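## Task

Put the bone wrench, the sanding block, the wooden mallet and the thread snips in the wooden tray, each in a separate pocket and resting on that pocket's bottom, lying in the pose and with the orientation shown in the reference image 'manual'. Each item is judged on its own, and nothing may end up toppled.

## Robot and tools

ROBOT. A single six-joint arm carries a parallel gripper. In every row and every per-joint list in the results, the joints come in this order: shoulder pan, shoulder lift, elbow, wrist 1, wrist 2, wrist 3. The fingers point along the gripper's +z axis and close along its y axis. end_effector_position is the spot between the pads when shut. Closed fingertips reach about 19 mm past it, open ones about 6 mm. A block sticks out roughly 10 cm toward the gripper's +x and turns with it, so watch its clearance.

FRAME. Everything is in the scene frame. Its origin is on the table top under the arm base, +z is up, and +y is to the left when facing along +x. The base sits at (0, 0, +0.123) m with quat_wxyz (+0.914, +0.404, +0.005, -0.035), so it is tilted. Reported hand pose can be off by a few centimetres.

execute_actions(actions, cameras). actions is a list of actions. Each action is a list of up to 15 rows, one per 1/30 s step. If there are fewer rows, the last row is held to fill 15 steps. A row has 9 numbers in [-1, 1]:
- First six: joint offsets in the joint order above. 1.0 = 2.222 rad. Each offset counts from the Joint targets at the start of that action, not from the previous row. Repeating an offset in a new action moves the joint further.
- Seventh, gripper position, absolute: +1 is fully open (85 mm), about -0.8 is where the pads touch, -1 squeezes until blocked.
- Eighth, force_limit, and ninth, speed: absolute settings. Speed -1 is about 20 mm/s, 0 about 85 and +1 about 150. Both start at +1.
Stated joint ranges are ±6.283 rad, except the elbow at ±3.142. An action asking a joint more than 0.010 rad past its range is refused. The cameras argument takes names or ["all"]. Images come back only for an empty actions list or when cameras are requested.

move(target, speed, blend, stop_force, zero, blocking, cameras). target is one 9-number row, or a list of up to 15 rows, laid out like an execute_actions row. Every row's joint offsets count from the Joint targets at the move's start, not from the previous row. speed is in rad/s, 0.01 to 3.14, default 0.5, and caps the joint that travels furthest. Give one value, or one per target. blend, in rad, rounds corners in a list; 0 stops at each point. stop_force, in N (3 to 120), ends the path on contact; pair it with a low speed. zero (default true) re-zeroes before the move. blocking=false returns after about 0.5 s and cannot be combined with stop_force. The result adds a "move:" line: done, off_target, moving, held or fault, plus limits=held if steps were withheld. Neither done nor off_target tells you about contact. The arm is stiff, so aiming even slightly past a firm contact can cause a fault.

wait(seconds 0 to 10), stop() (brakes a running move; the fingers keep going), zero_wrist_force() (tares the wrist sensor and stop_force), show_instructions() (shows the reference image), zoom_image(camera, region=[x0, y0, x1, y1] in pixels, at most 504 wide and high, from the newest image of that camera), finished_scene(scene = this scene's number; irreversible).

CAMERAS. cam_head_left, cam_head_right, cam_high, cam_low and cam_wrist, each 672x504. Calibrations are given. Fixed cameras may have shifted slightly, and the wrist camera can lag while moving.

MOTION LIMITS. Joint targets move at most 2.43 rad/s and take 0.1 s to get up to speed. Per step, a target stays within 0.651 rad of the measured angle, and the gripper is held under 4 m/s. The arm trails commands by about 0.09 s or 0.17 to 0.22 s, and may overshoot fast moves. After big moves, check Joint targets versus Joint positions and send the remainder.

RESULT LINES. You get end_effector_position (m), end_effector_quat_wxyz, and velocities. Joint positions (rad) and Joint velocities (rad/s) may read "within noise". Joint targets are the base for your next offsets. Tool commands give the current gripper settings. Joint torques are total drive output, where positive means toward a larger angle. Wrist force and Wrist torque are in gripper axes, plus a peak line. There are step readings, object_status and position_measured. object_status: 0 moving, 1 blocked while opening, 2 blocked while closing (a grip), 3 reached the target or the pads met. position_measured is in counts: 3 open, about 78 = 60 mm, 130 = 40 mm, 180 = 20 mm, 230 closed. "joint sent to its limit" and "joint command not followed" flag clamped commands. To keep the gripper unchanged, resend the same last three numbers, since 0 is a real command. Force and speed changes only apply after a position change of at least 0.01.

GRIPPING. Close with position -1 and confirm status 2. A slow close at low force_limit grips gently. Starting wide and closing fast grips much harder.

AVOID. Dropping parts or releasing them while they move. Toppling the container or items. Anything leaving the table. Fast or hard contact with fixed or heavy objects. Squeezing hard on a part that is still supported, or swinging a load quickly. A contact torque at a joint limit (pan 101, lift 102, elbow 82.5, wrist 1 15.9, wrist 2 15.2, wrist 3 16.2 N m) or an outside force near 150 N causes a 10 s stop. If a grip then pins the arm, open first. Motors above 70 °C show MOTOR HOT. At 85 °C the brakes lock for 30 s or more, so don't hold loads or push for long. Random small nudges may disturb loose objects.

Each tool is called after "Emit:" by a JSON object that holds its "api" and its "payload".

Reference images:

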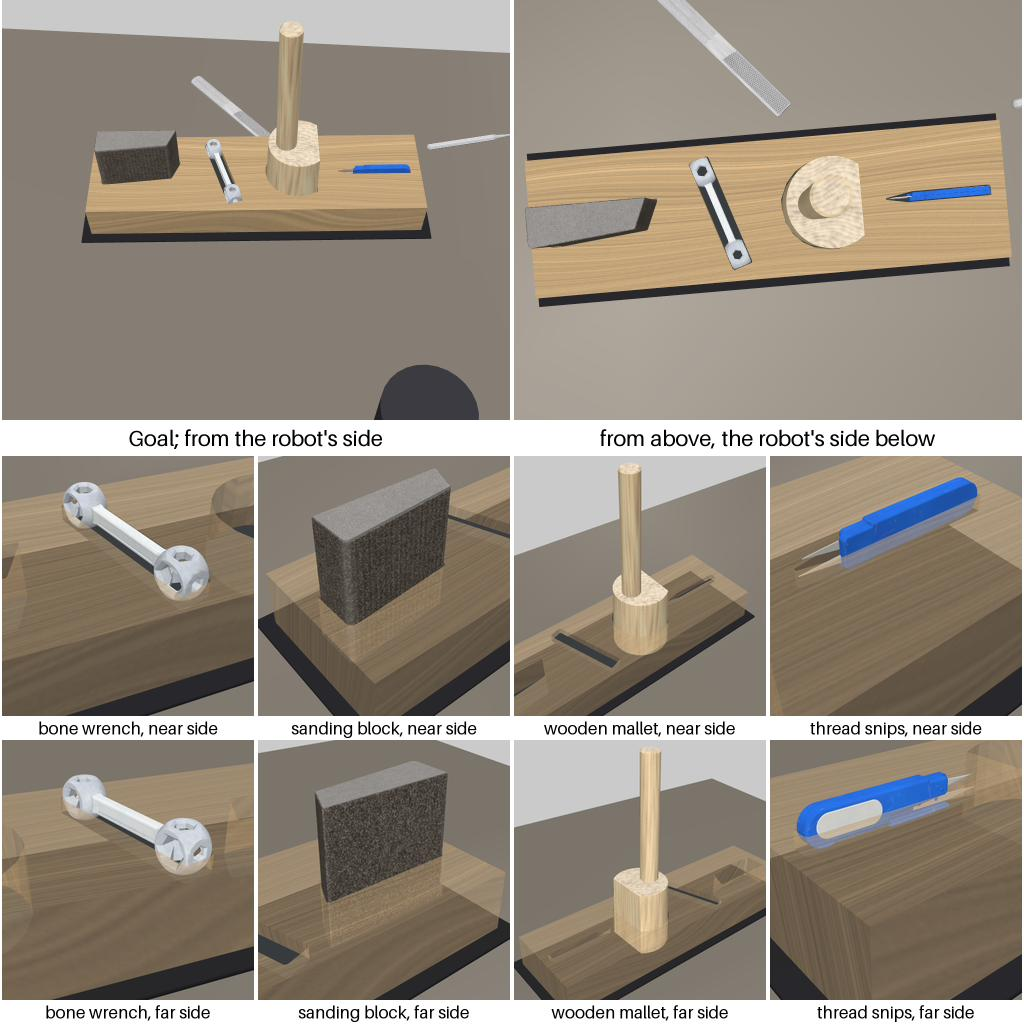

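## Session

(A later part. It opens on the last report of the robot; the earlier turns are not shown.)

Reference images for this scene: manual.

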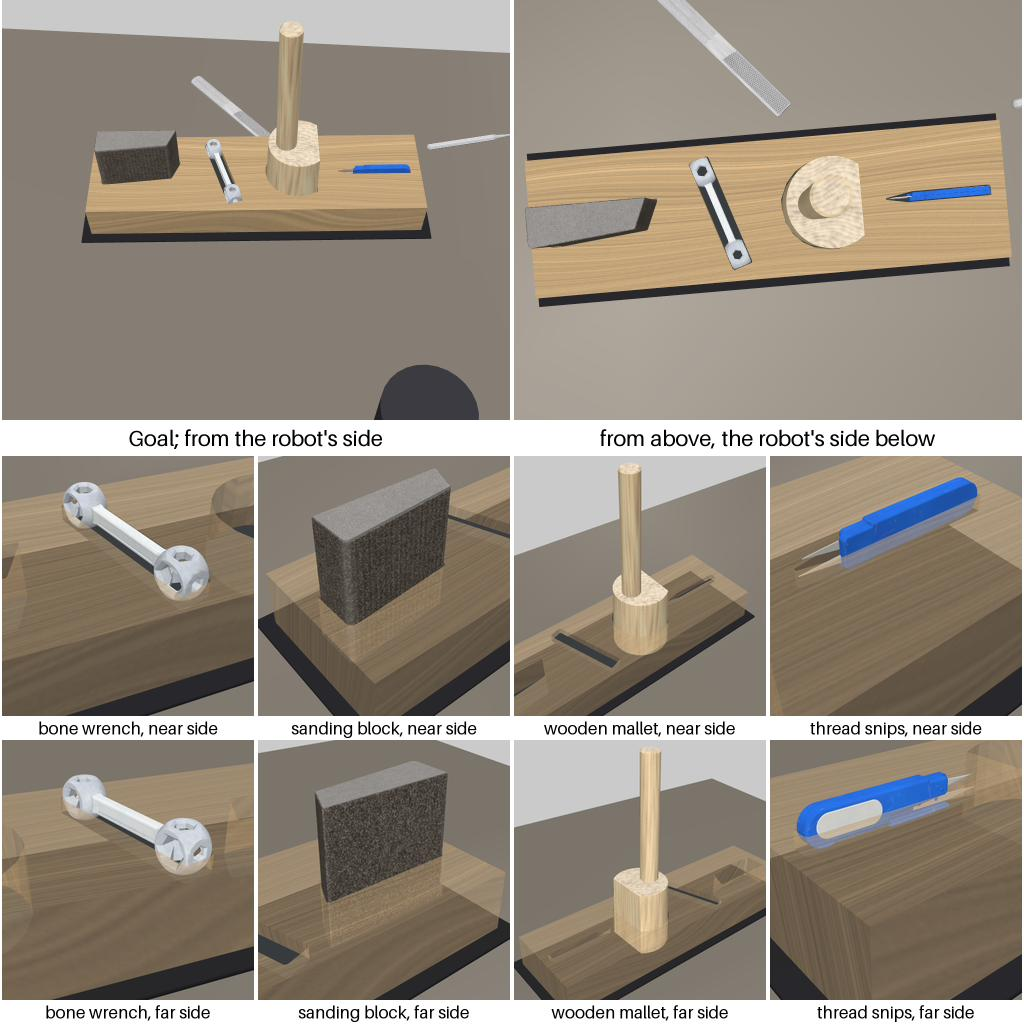

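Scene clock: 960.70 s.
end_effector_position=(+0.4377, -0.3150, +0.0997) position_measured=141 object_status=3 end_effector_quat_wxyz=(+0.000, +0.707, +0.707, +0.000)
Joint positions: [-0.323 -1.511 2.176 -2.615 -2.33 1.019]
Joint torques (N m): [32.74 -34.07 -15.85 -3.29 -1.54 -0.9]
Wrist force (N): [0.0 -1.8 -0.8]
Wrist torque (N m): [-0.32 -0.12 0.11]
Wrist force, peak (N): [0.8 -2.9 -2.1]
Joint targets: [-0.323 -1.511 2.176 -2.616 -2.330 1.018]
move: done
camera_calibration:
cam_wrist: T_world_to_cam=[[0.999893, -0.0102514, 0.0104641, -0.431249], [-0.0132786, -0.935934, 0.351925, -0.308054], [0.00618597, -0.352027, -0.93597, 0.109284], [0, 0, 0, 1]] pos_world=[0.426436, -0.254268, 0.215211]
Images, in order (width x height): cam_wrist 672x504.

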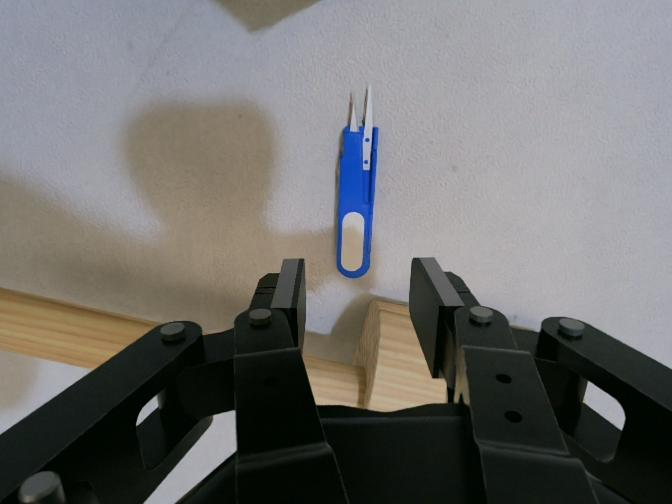

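Emit:
{"api": "move", "payload": {"target": [[-0.0387, 0.0508, 0.0099, -0.0926, 0.0161, -0.0475, -0.1, -1, 0], [-0.0520, 0.0670, 0.0142, -0.1240, 0.0217, -0.0638, -0.1, -1, 0]], "speed": [0.2, 0.04], "stop_force": 5, "cameras": ["cam_wrist"]}}

Scene clock: 981.57 s.
end_effector_position=(+0.4406, -0.3148, +0.0270) position_measured=141 object_status=3 end_effector_quat_wxyz=(+0.000, +0.707, +0.707, +0.000)
Joint positions: [-0.433 -1.368 2.206 -2.879 -2.284 0.883]
Joint torques (N m): [41.21 -41.65 -11.38 0.74 -1.53 0.21]
Wrist force (N): [-1.3 -1.4 -5.2]
Wrist torque (N m): [-0.33 -0.05 0.17]
Wrist force, peak (N): [1.1 -5.0 -17.1]
Joint targets: [-0.433 -1.368 2.206 -2.879 -2.284 0.883]
move: contact; path passed 1 of 2 targets; the wrist 1 is farthest, 0.012 rad from its target
camera_calibration:
cam_wrist: T_world_to_cam=[[0.999889, -0.0102427, 0.010777, -0.433328], [-0.0133785, -0.936046, 0.351624, -0.282281], [0.00648616, -0.351729, -0.936079, 0.0412184], [0, 0, 0, 1]] pos_world=[0.429236, -0.254169, 0.14251]
Images, in order (width x height): cam_wrist 672x504.

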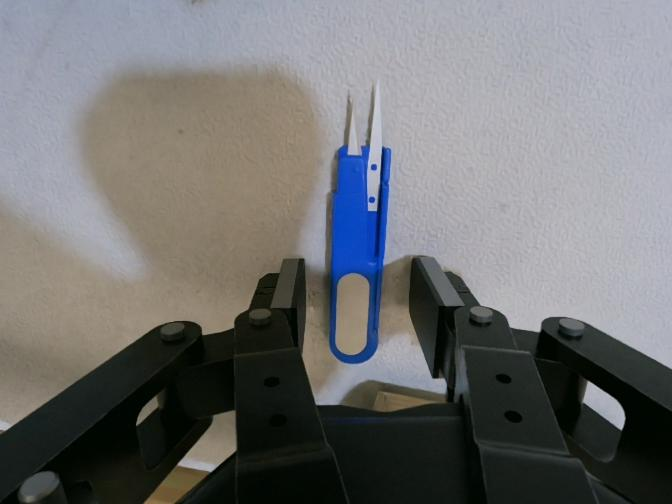

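Emit:
{"api": "move", "payload": {"target": [[0.0009, -0.0010, -0.0001, 0.0022, -0.0004, 0.0011, -0.1, -1, 0], [0.0009, -0.0010, -0.0001, 0.0022, -0.0004, 0.0011, -1, -1, -1]], "speed": [0.05, 0.05]}}

Scene clock: 999.23 s.
end_effector_position=(+0.4405, -0.3145, +0.0281) position_measured=189 object_status=2 end_effector_quat_wxyz=(-0.001, +0.707, +0.707, +0.000)
Joint positions: [-0.431 -1.37 2.205 -2.874 -2.285 0.885]
Joint torques (N m): [26.46 -26.06 -12.97 -3.6 0.23 -0.83]
Wrist force (N): [-0.2 -1.6 -2.1]
Wrist torque (N m): [-0.27 0.01 0.14]
Wrist force, peak (N): [-1.4 -1.5 -5.9]
Joint targets: [-0.431 -1.370 2.205 -2.874 -2.285 0.885]
move: done

Emit:
{"api": "move", "payload": {"target": [[0.05018, -0.06143, -0.01634, 0.11827, -0.02079, 0.06161, -1, -1, -1], [0.42291, 0.01377, -0.03920, 0.43947, -0.00473, 0.56823, -1, -1, -1], [0.58024, 0.38645, -0.11980, 0.24586, 0.08011, 0.71418, -1, -1, -1]], "speed": [0.4, 0.9, 0.8], "blend": [0.05, 0.15, 0], "cameras": ["cam_wrist", "cam_head_left", "cam_high"]}}

Scene clock: 1062.17 s.
end_effector_position=(+0.2622, +0.3597, +0.1505) position_measured=189 object_status=2 end_effector_quat_wxyz=(+0.000, +0.682, +0.732, +0.001)
Joint positions: [0.858 -0.512 1.939 -2.328 -2.107 2.472]
Joint torques (N m): [12.08 -22.72 -3.02 -1.38 -1.55 0.37]
Wrist force (N): [0.0 -0.8 -0.9]
Wrist torque (N m): [-0.13 -0.02 0.06]
Wrist force, peak (N): [-5.0 -4.3 -0.2]
Joint targets: [0.858 -0.512 1.939 -2.328 -2.107 2.472]
move: done
camera_calibration:
cam_wrist: T_world_to_cam=[[0.998108, 0.060452, 0.0112382, -0.27447], [0.052646, -0.934615, 0.351743, 0.285523], [0.0317669, -0.350486, -0.936029, 0.388189], [0, 0, 0, 1]] pos_world=[0.246587, 0.419502, 0.26601]
Images, in order (width x height): cam_head_left 672x504, cam_high 672x504, cam_wrist 672x504.

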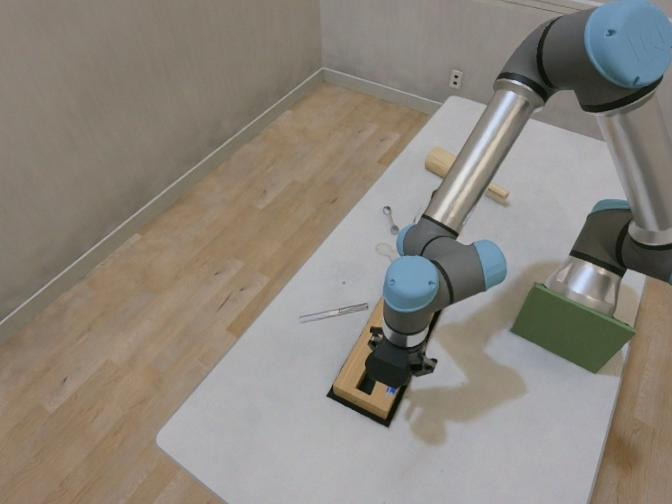

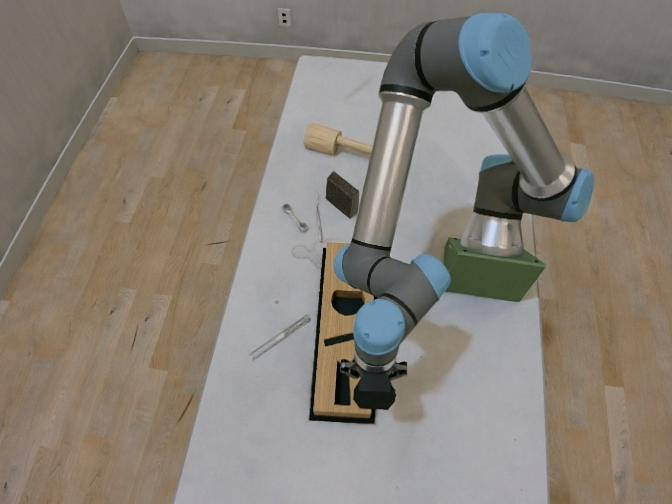

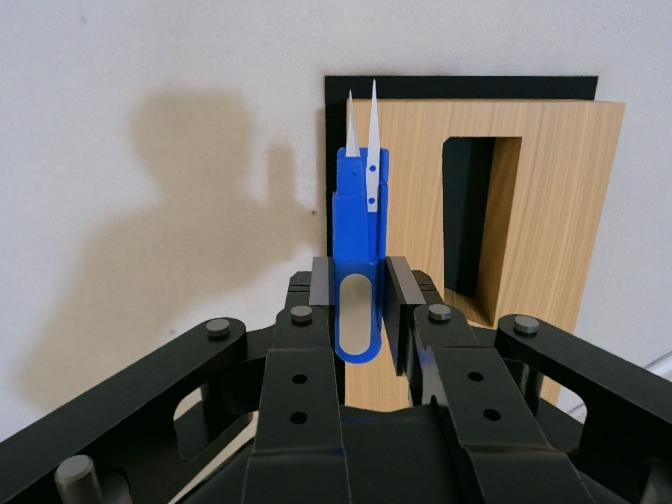

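Emit:
{"api": "move", "payload": {"target": [-0.03473, 0.05251, 0.02248, -0.09237, -0.02100, -0.03291, -1, -1, -1], "speed": 0.2, "cameras": ["cam_wrist"]}}

Scene clock: 1087.57 s.
end_effector_position=(+0.2659, +0.3607, +0.0839) position_measured=189 object_status=2 end_effector_quat_wxyz=(+0.000, +0.681, +0.732, +0.000)
Joint positions: [0.781 -0.395 1.989 -2.533 -2.154 2.399]
Joint torques (N m): [33.06 -50.99 -21.24 -0.4 1.77 1.16]
Wrist force (N): [-0.1 -1.2 -1.0]
Wrist torque (N m): [-0.19 0.06 0.13]
Wrist force, peak (N): [-0.1 -1.0 -2.3]
Joint targets: [0.781 -0.395 1.989 -2.533 -2.153 2.399]
move: done
camera_calibration:
cam_wrist: T_world_to_cam=[[0.998069, 0.0611663, 0.0108487, -0.277788], [0.0534452, -0.9345, 0.351928, 0.309398], [0.0316642, -0.350668, -0.935964, 0.326169], [0, 0, 0, 1]] pos_world=[0.250388, 0.4205, 0.19941]
Images, in order (width x height): cam_wrist 672x504.

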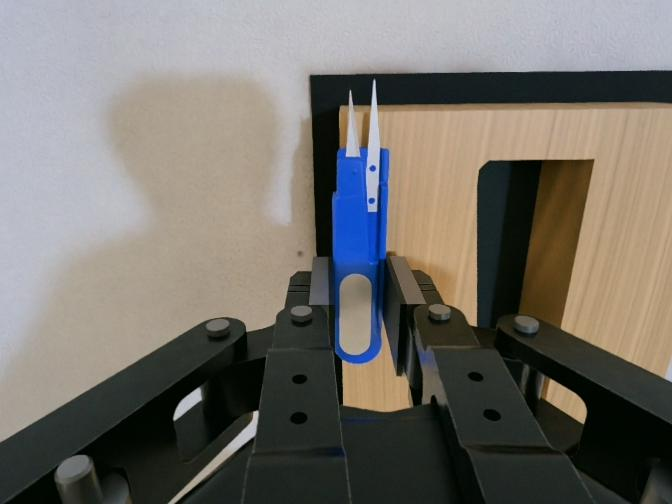

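Emit:
{"api": "move", "payload": {"target": [-0.01044, 0.01764, 0.00914, -0.03218, -0.00662, -0.00986, -1, -1, -1], "speed": 0.03, "stop_force": 4, "cameras": ["cam_wrist"]}}

Scene clock: 1117.63 s.
end_effector_position=(+0.2656, +0.3606, +0.0802) position_measured=189 object_status=2 end_effector_quat_wxyz=(+0.000, +0.682, +0.732, +0.001)
Joint positions: [0.777 -0.388 1.993 -2.546 -2.156 2.395]
Joint torques (N m): [31.81 -47.3 -18.53 0.58 1.53 1.19]
Wrist force (N): [0.3 -0.7 -6.9]
Wrist torque (N m): [-0.24 0.23 0.13]
Wrist force, peak (N): [-1.0 -3.2 -14.8]
Joint targets: [0.777 -0.388 1.993 -2.546 -2.156 2.395]
move: contact; the wrist 1 is farthest, 0.058 rad from its target
camera_calibration:
cam_wrist: T_world_to_cam=[[0.998072, 0.0610246, 0.0113421, -0.277373], [0.0531449, -0.934578, 0.351767, 0.310709], [0.0320665, -0.350486, -0.936019, 0.322387], [0, 0, 0, 1]] pos_world=[0.249988, 0.420301, 0.195609]
Images, in order (width x height): cam_wrist 672x504.

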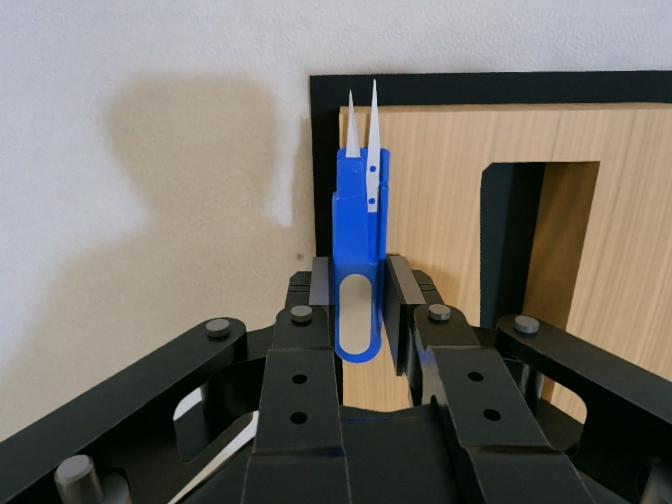

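Emit:
{"api": "move", "payload": {"target": [0.00243, -0.00135, 0.00104, 0.00171, 0.00149, 0.00239, -1, -1, -1], "speed": 0.05}}

Emit:
{"api": "move", "payload": {"target": [-0.00225, 0.00365, 0.00184, -0.00689, -0.00144, -0.00225, -1, -1, -1], "speed": 0.03, "stop_force": 4, "cameras": ["cam_wrist"]}}

Scene clock: 1139.80 s.
end_effector_position=(+0.2630, +0.3607, +0.0816) position_measured=189 object_status=2 end_effector_quat_wxyz=(+0.000, +0.682, +0.732, +0.000)
Joint positions: [0.782 -0.391 1.995 -2.543 -2.153 2.4]
Joint torques (N m): [24.53 -45.31 -3.63 -0.59 0.79 -0.05]
Wrist force (N): [-0.1 -1.3 -1.2]
Wrist torque (N m): [-0.21 0.06 0.13]
Wrist force, peak (N): [0.3 -0.9 -7.4]
Joint targets: [0.782 -0.391 1.995 -2.543 -2.153 2.400]
move: done

Scene clock: 1141.10 s.
end_effector_position=(+0.2630, +0.3606, +0.0801) position_measured=189 object_status=2 end_effector_quat_wxyz=(+0.000, +0.682, +0.732, +0.001)
Joint positions: [0.78 -0.388 1.997 -2.548 -2.154 2.398]
Joint torques (N m): [31.73 -44.95 -17.57 0.31 1.74 1.19]
Wrist force (N): [0.0 -0.6 -7.1]
Wrist torque (N m): [-0.28 0.21 0.14]
Wrist force, peak (N): [-2.4 -3.4 -17.3]
Joint targets: [0.780 -0.388 1.997 -2.548 -2.154 2.398]
move: contact
camera_calibration:
cam_wrist: T_world_to_cam=[[0.998074, 0.0609657, 0.0114757, -0.274679], [0.053047, -0.934627, 0.35165, 0.310956], [0.0321641, -0.350364, -0.936061, 0.322313], [0, 0, 0, 1]] pos_world=[0.247287, 0.4203, 0.195509]
Images, in order (width x height): cam_wrist 672x504.

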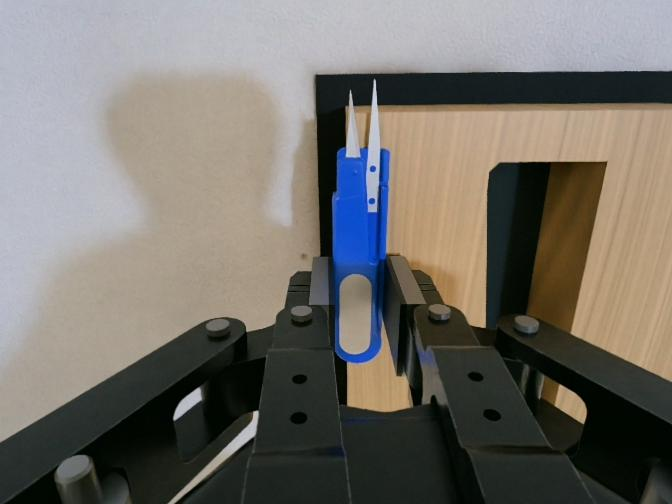

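Emit:
{"api": "move", "payload": {"target": [[0.0002, -0.0003, -0.0002, 0.0006, 0.0001, 0.0002, -1, -1, -1], [0.0002, -0.0003, -0.0002, 0.0006, 0.0001, 0.0002, -0.2, -1, -1]], "speed": 0.03, "cameras": ["cam_wrist"]}}

Scene clock: 1255.03 s.
end_effector_position=(+0.2630, +0.3607, +0.0805) position_measured=154 object_status=0 end_effector_quat_wxyz=(+0.000, +0.682, +0.732, +0.001)
Joint positions: [0.781 -0.389 1.996 -2.547 -2.154 2.399]
Joint torques (N m): [30.79 -48.69 -20.36 -2.38 1.22 0.38]
Wrist force (N): [-0.3 -1.5 -0.9]
Wrist torque (N m): [-0.23 0.09 0.13]
Wrist force, peak (N): [0.0 -0.6 -8.4]
Joint targets: [0.781 -0.389 1.996 -2.547 -2.154 2.399]
move: done
camera_calibration:
cam_wrist: T_world_to_cam=[[0.998071, 0.0610007, 0.011569, -0.274821], [0.0530468, -0.934625, 0.351655, 0.310901], [0.0322639, -0.350363, -0.936058, 0.322693], [0, 0, 0, 1]] pos_world=[0.247387, 0.4204, 0.195909]
Images, in order (width x height): cam_wrist 672x504.

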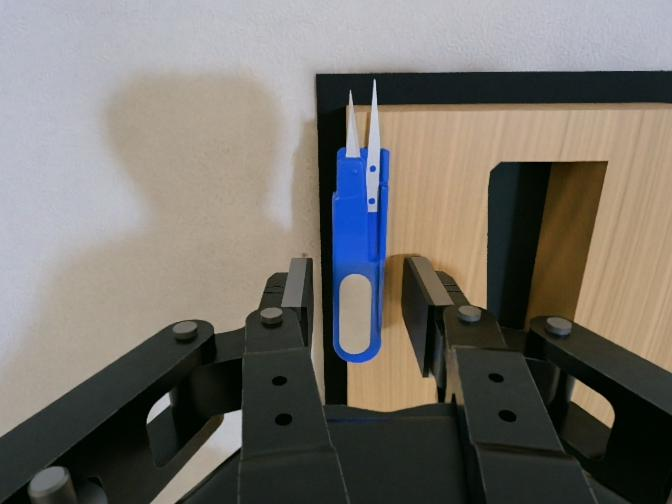

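Emit:
{"api": "move", "payload": {"target": [[0.03479, -0.05504, -0.02574, 0.09869, 0.02115, 0.03281, -0.2, -1, -1], [0.26391, -0.00864, 0.09140, -0.14415, -0.15554, 0.12984, -0.2, -1, -1]], "speed": [0.25, 0.6], "blend": [0.05, 0], "cameras": ["cam_wrist", "cam_head_left", "cam_high"]}}

Scene clock: 1266.93 s.
end_effector_position=(+0.1600, +0.3648, +0.1799) position_measured=154 object_status=3 end_effector_quat_wxyz=(+0.261, +0.630, +0.676, +0.280)
Joint positions: [1.367 -0.408 2.199 -2.867 -2.499 2.687]
Joint torques (N m): [8.87 -47.48 -18.26 -4.83 -2.2 0.62]
Wrist force (N): [-1.0 -2.8 -0.8]
Wrist torque (N m): [-0.51 0.16 -0.05]
Wrist force, peak (N): [-1.2 -9.6 -6.6]
Joint targets: [1.367 -0.408 2.199 -2.867 -2.499 2.687]
move: done
camera_calibration:
cam_wrist: T_world_to_cam=[[0.698456, 0.040097, 0.714529, -0.244257], [-0.191312, -0.951632, 0.240411, 0.350562], [0.689608, -0.304614, -0.657002, 0.248474], [0, 0, 0, 1]] pos_world=[0.0663196, 0.419089, 0.253497]
Images, in order (width x height): cam_head_left 672x504, cam_high 672x504, cam_wrist 672x504.

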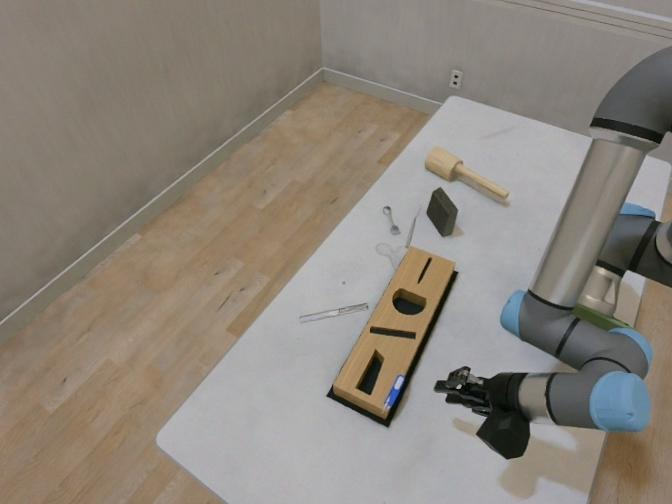

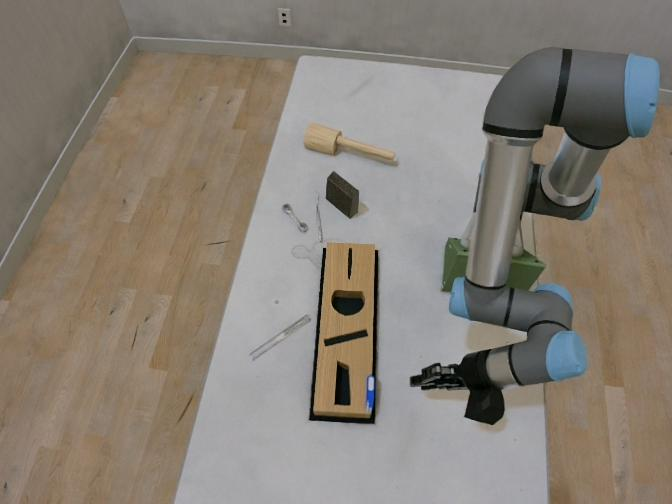

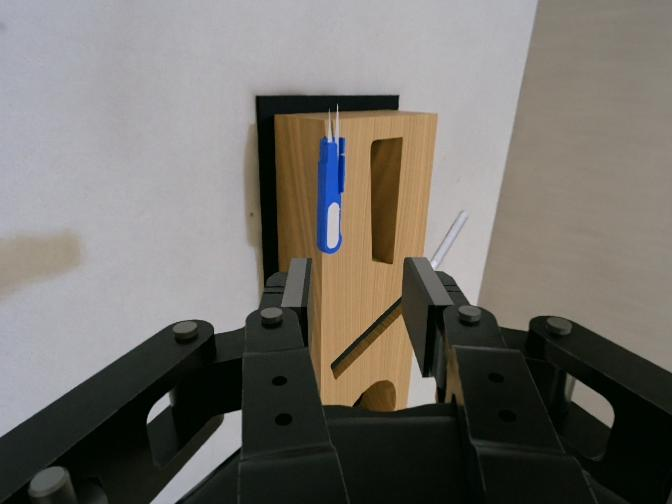

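Emit:
{"api": "move", "payload": {"target": [-0.04617, 0.42349, -0.24289, -0.96679, -0.11431, -0.74451, -0.36, -1, -1], "speed": 0.8, "cameras": ["cam_wrist", "cam_head_left", "cam_high", "cam_low"]}}

Scene clock: 1277.07 s.
end_effector_position=(+0.2225, +0.4362, +0.1531) position_measured=174 object_status=3 end_effector_quat_wxyz=(+0.383, +0.497, +0.602, +0.494)
Joint positions: [1.294 0.264 1.814 -4.401 -2.681 1.506]
Joint torques (N m): [-2.15 -61.54 0.31 -0.37 0.74 0.97]
Wrist force (N): [-0.6 -6.1 -1.9]
Wrist torque (N m): [-0.93 0.12 0.05]
Wrist force, peak (N): [-0.6 -10.6 -1.7]
Joint targets: [1.294 0.264 1.814 -4.401 -2.681 1.506]
move: held (a check stopped the path); limits=held; the wrist 1 is farthest, 0.614 rad from its target
joint command not followed: on one or more control steps a check withheld the commanded joint targets, and the robot was not sent them on those steps.
cause: the commanded joint targets, or the way to them, would bring two parts of the arm too close to each other (its gripper and another part of the arm, with the joints along the arm from the wrist 1 to the wrist 3 between them, 6 mm apart when it was first held).
camera_calibration:
cam_wrist: T_world_to_cam=[[0.211841, 0.00476236, 0.977293, -0.188166], [-0.139268, -0.989636, 0.0350106, 0.47343], [0.96733, -0.143522, -0.208982, 0.00891647], [0, 0, 0, 1]] pos_world=[0.0971697, 0.470699, 0.169182]
Images, in order (width x height): cam_head_left 672x504, cam_high 672x504, cam_low 672x504, cam_wrist 672x504.

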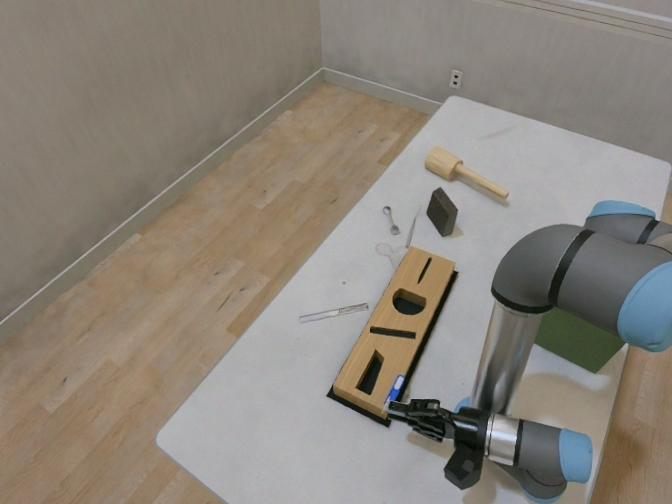

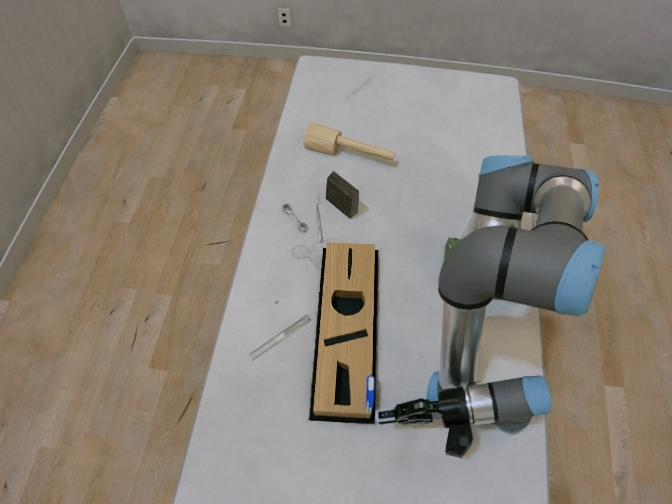

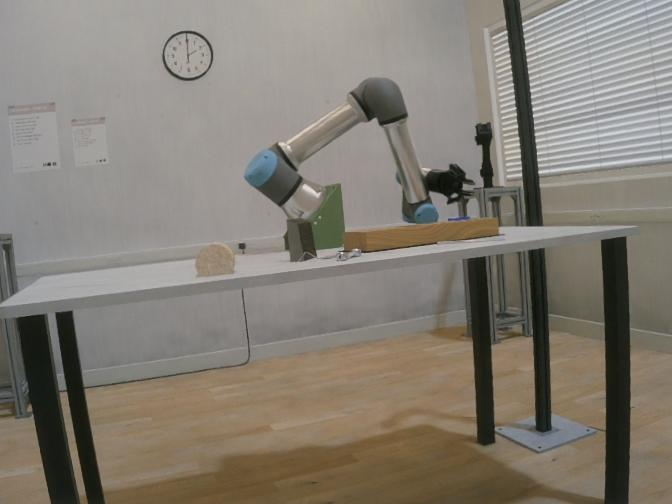

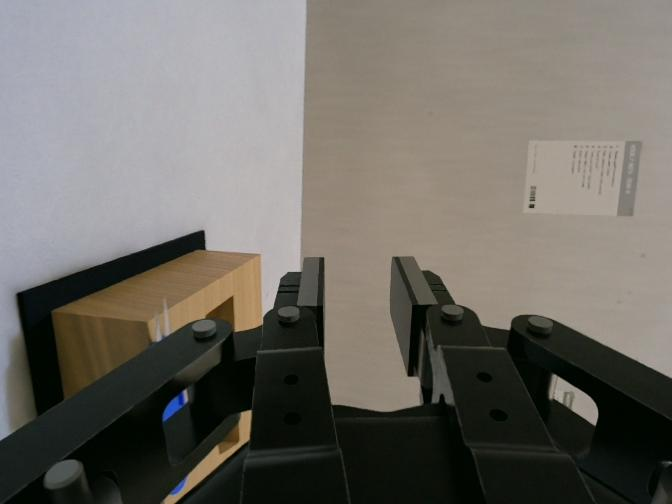

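Emit:
{"api": "move", "payload": {"target": [-0.09676, 0.12349, 0.00342, -0.39514, 0.04824, -0.26148, -0.36, -1, -1], "speed": 0.5, "cameras": ["cam_wrist", "cam_head_left", "cam_high", "cam_low"]}}

Scene clock: 1366.83 s.
end_effector_position=(+0.2232, +0.4330, +0.1506) position_measured=174 object_status=3 end_effector_quat_wxyz=(+0.384, +0.497, +0.600, +0.496)
Joint positions: [1.287 0.272 1.814 -4.429 -2.677 1.488]
Joint torques (N m): [7.55 -50.51 -5.76 1.37 0.28 1.21]
Wrist force (N): [-0.2 -4.4 -2.0]
Wrist torque (N m): [-0.76 0.08 0.06]
Wrist force, peak (N): [-2.6 -7.8 -2.2]
Joint targets: [1.287 0.272 1.814 -4.429 -2.677 1.488]
move: held (a check stopped the path); limits=held; the wrist 1 is farthest, 0.850 rad from its target
joint command not followed: on one or more control steps a check withheld the commanded joint targets, and the robot was not sent them on those steps.
cause: the commanded joint targets, or the way to them, would bring two parts of the arm too close to each other (its gripper and another part of the arm, with the joints along the arm from the wrist 1 to the wrist 3 between them, 4 mm apart when it was first held).
camera_calibration:
cam_wrist: T_world_to_cam=[[0.207946, 0.00267086, 0.978137, -0.184242], [-0.141084, -0.989458, 0.0326955, 0.471047], [0.967912, -0.144799, -0.205377, 0.00712367], [0, 0, 0, 1]] pos_world=[0.0978746, 0.467604, 0.166275]
Images, in order (width x height): cam_head_left 672x504, cam_high 672x504, cam_low 672x504, cam_wrist 672x504.

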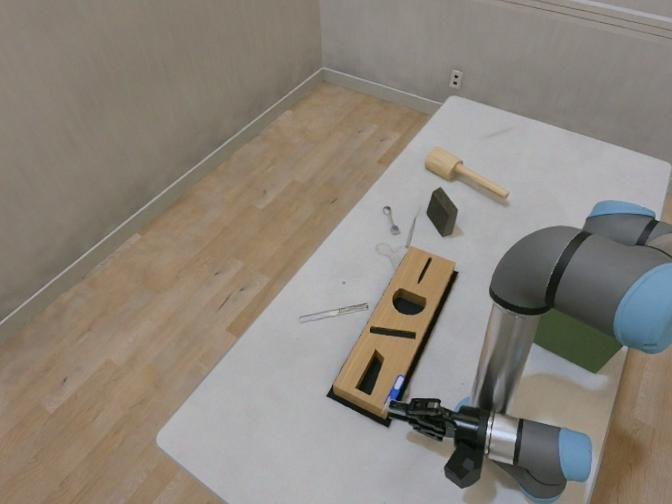

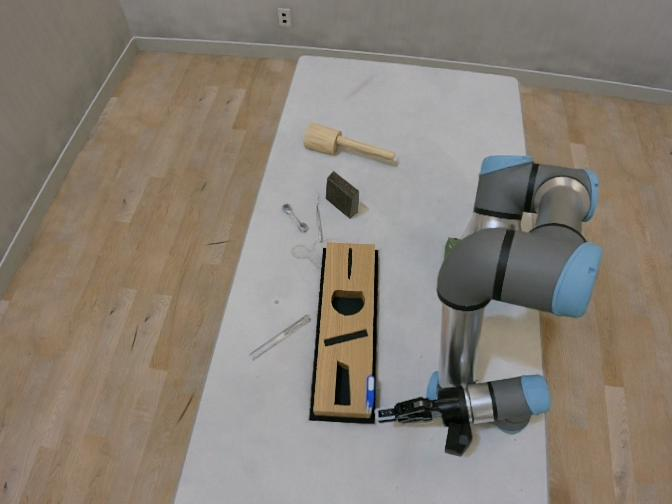

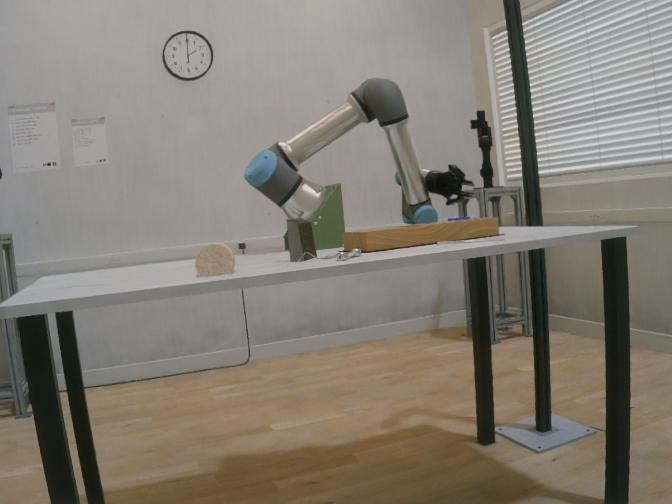

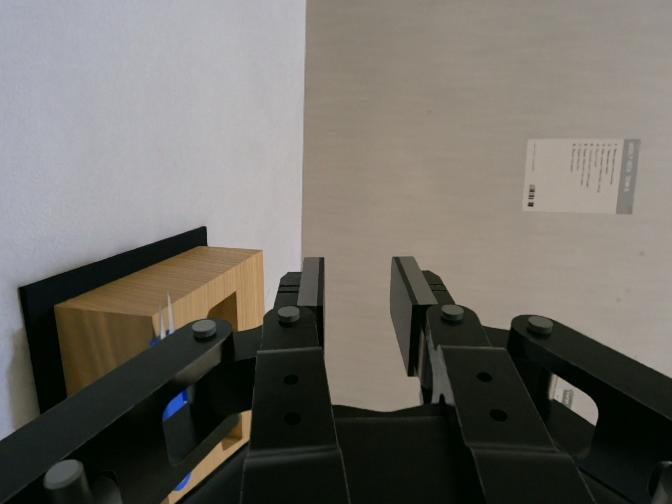

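Emit:
{"api": "move", "payload": {"target": [[0, 0, 0, 0, 0.09, 0, -0.36, -1, -1], [-0.21944, 0.02732, 0.04208, -0.35689, 0.16998, -0.29015, -0.36, -1, -1]], "speed": [0.5, 0.6], "blend": [0.08, 0], "cameras": ["cam_wrist", "cam_high"]}}

Scene clock: 1459.90 s.
end_effector_position=(+0.2541, +0.4257, +0.1543) position_measured=174 object_status=3 end_effector_quat_wxyz=(+0.358, +0.462, +0.601, +0.546)
Joint positions: [1.111 0.294 1.848 -4.715 -2.414 1.256]
Joint torques (N m): [5.07 -42.12 -3.79 -0.82 0.67 0.21]
Wrist force (N): [-0.2 -4.9 -1.4]
Wrist torque (N m): [-0.80 0.09 0.07]
Wrist force, peak (N): [-7.1 -4.8 2.5]
Joint targets: [1.111 0.294 1.848 -4.715 -2.414 1.256]
Tool commands: gripper/position=-0.356863 gripper/force_limit=-1.0 gripper/speed=-1.0
FORCE FAULT: contact force on the arm reached its limit, and the arm stopped for 10 seconds. The contact can be on any part of the arm, not only on its tool. That time counts as 20 of the actions that you can send in this scene. The arm's remaining commands of this call were not run. The arm's target is now where it stood when the stop ended, not its last command. The arm accepts commands again.
move: fault; path passed 1 of 2 targets; the wrist 1 is farthest, 0.507 rad from its target
camera_calibration:
cam_wrist: T_world_to_cam=[[0.157136, -0.0349355, 0.986959, -0.1667], [-0.0355349, -0.998927, -0.0297016, 0.454844], [0.986937, -0.0304043, -0.158209, -0.0838993], [0, 0, 0, 1]] pos_world=[0.125161, 0.445982, 0.164762]
Images, in order (width x height): cam_high 672x504, cam_wrist 672x504.

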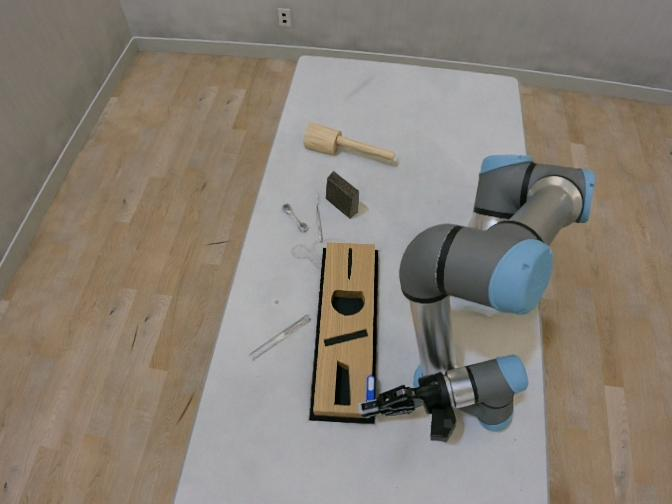

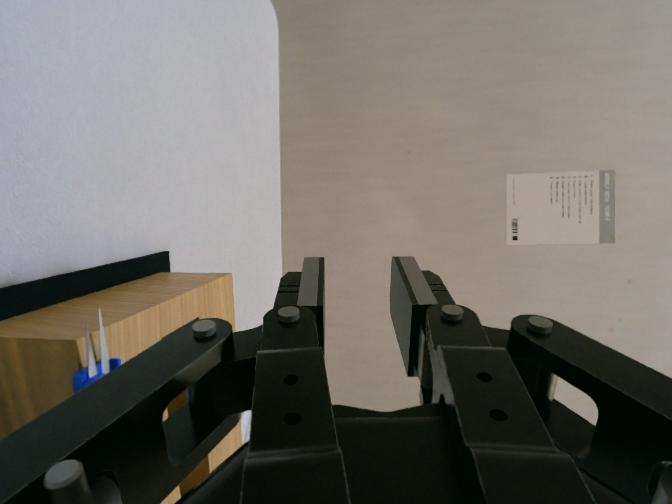

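Emit:
{"api": "execute_actions", "payload": {"actions": [], "cameras": ["cam_head_left", "cam_low", "cam_head_right"]}}

Emit:
{"api": "zoom_image", "payload": {"camera": "cam_head_left", "region": [340, 330, 600, 504]}}

Emit:
{"api": "zoom_image", "payload": {"camera": "cam_low", "region": [340, 60, 530, 260]}}

Scene clock: 1472.00 s.
end_effector_position=(+0.2541, +0.4257, +0.1543) position_measured=174 object_status=3 end_effector_quat_wxyz=(+0.358, +0.462, +0.601, +0.546)
Joint positions: [1.111 0.294 1.848 -4.715 -2.414 1.256]
Joint velocities: within noise
Joint torques (N m): [5.48 -42.68 -4.58 -0.85 0.83 -0.04]
Wrist force (N): [-0.2 -5.0 -1.3]
Wrist torque (N m): [-0.81 0.09 0.07]
Wrist force, peak (N): [-0.3 -5.1 -1.5]
Joint targets: [1.111 0.294 1.848 -4.715 -2.414 1.256]
Tool commands: gripper/position=-0.356863 gripper/force_limit=-1.0 gripper/speed=-1.0
Images, in order (width x height): cam_head_left 672x504, cam_head_right 672x504, cam_low 672x504.

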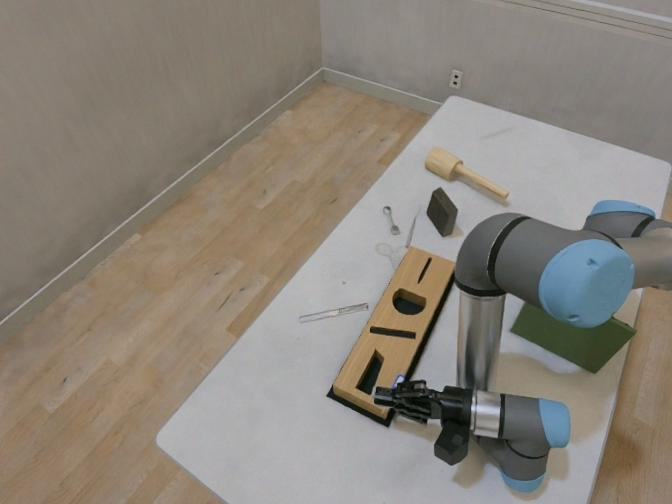

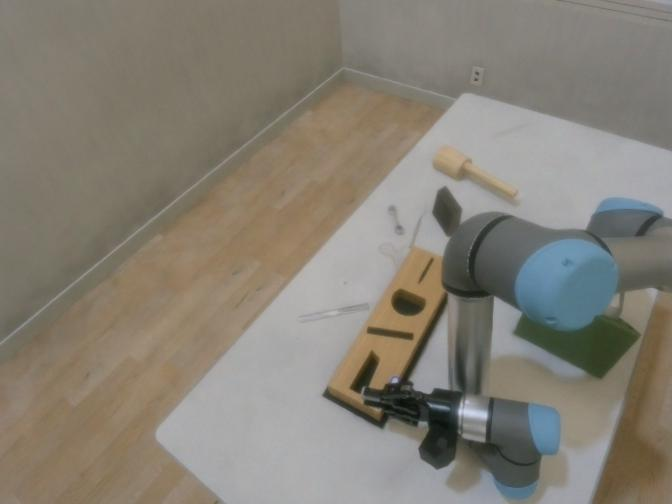

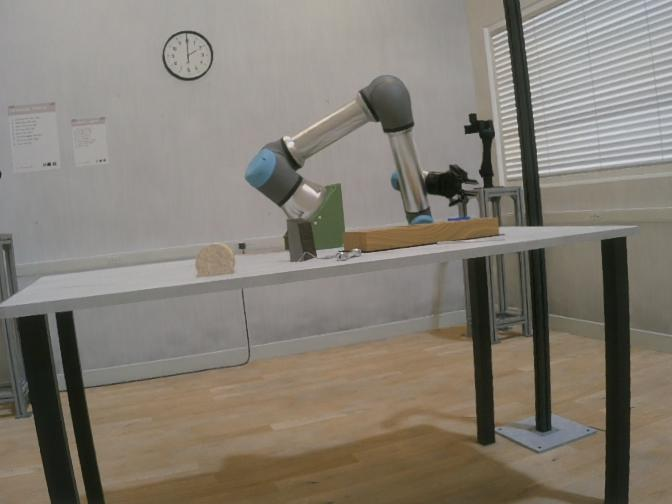

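Scaled by 1.938 from the camera's 672x504 image, which has a finer 960x720 frame.

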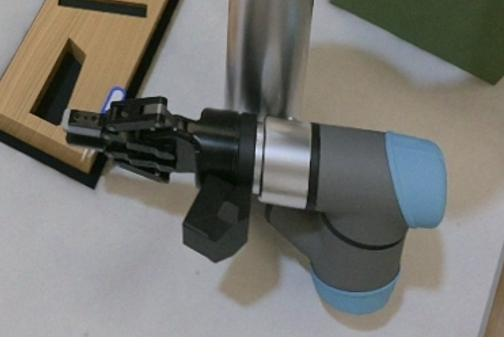

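Scaled by 2.520 from the camera's 672x504 image, which has a finer 960x720 frame.

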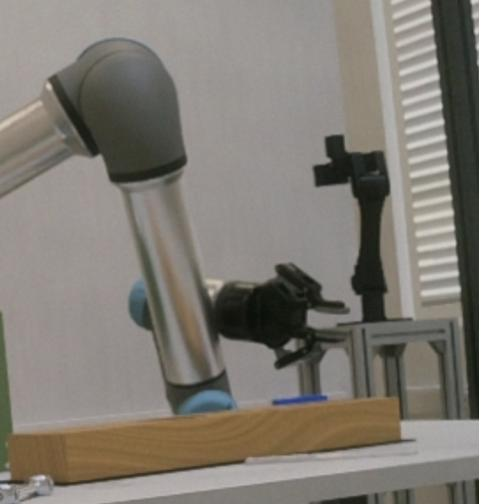

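Emit:
{"api": "move", "payload": {"target": [[0, -0.18, 0, 0, 0, 0, -0.36, -1, -1], [-0.09496, -0.49235, -0.0216, 0.32178, 0.09631, -0.11521, -0.36, -1, -1]], "speed": [0.4, 0.8], "blend": [0.1, 0], "cameras": ["cam_high", "cam_low"]}}

Scene clock: 1580.07 s.
end_effector_position=(+0.4990, +0.1939, +0.6579) position_measured=174 object_status=3 end_effector_quat_wxyz=(+0.418, +0.468, +0.491, +0.605)
Joint positions: [0.9 -0.8 1.8 -4 -2.2 1]
Joint torques (N m): [29.58 -32.84 -5.06 1.5 -0.42 -0.16]
Wrist force (N): [-0.5 -4.7 -1.6]
Wrist torque (N m): [-0.77 0.14 0.06]
Wrist force, peak (N): [0.0 -8.8 -2.2]
Joint targets: [0.900 -0.800 1.800 -4.000 -2.200 1.000]
move: done
Images, in order (width x height): cam_high 672x504, cam_low 672x504.

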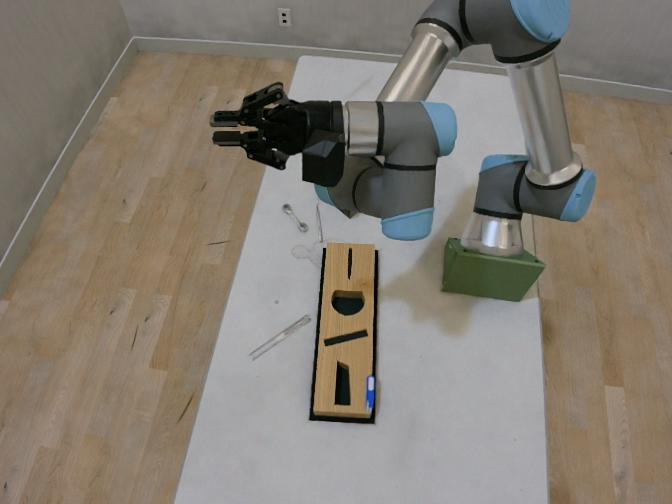

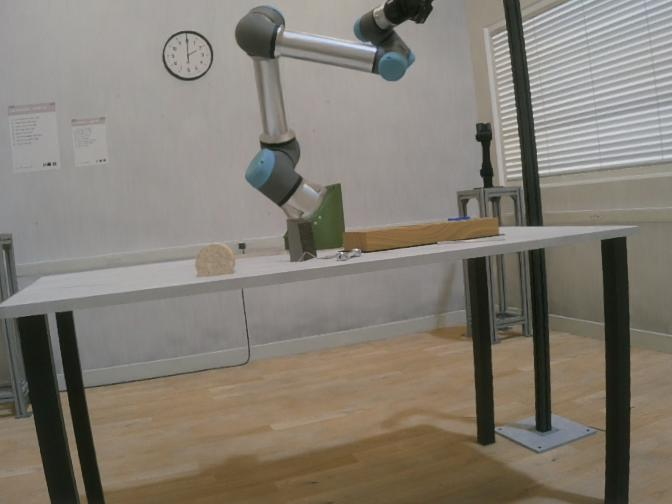

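Emit:
{"api": "move", "payload": {"target": [0, 0, 0, 0.45005, 0.99010, -0.67507, -0.36, -1, -1], "speed": 1.5}}

Emit:
{"api": "move", "payload": {"target": [0, 0, 0, 0.40504, 0.99010, -0.76508, -0.36, -1, -1], "speed": 1.5, "cameras": ["cam_high", "cam_low"]}}

Scene clock: 1590.83 s.
end_effector_position=(+0.1108, +0.3409, +0.7666) position_measured=174 object_status=3 end_effector_quat_wxyz=(+0.259, -0.490, +0.128, +0.823)
Joint positions: [0.9 -0.8 1.8 -3 0 -0.5]
Joint torques (N m): [27.42 -17.95 -13.3 -2.7 2.6 -1.02]
Wrist force (N): [0.7 -1.6 -2.8]
Wrist torque (N m): [-0.12 -0.06 0.25]
Wrist force, peak (N): [2.5 -5.5 0.7]
Joint targets: [0.900 -0.800 1.800 -3.000 0.000 -0.500]
move: done

Scene clock: 1592.97 s.
end_effector_position=(+0.4729, +0.1237, +0.6851) position_measured=174 object_status=3 end_effector_quat_wxyz=(+0.464, +0.539, -0.091, +0.697)
Joint positions: [0.9 -0.8 1.8 -2.1 2.2 -2.2]
Joint torques (N m): [26.57 -10.02 -21.87 -4.51 -0.37 -1.01]
Wrist force (N): [-0.9 -3.0 -0.2]
Wrist torque (N m): [-0.47 0.22 0.03]
Wrist force, peak (N): [-1.8 -4.1 -0.6]
Joint targets: [0.900 -0.800 1.800 -2.100 2.200 -2.200]
move: done
Images, in order (width x height): cam_high 672x504, cam_low 672x504.

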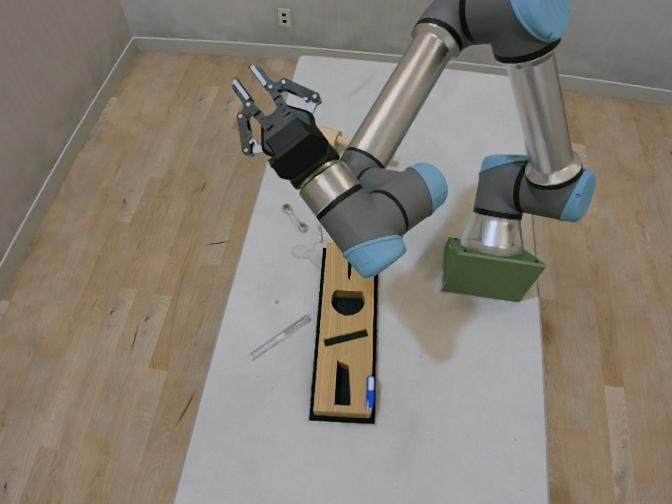

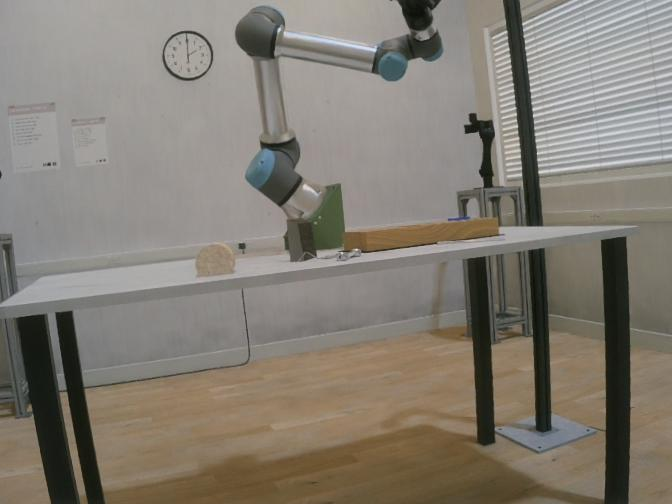

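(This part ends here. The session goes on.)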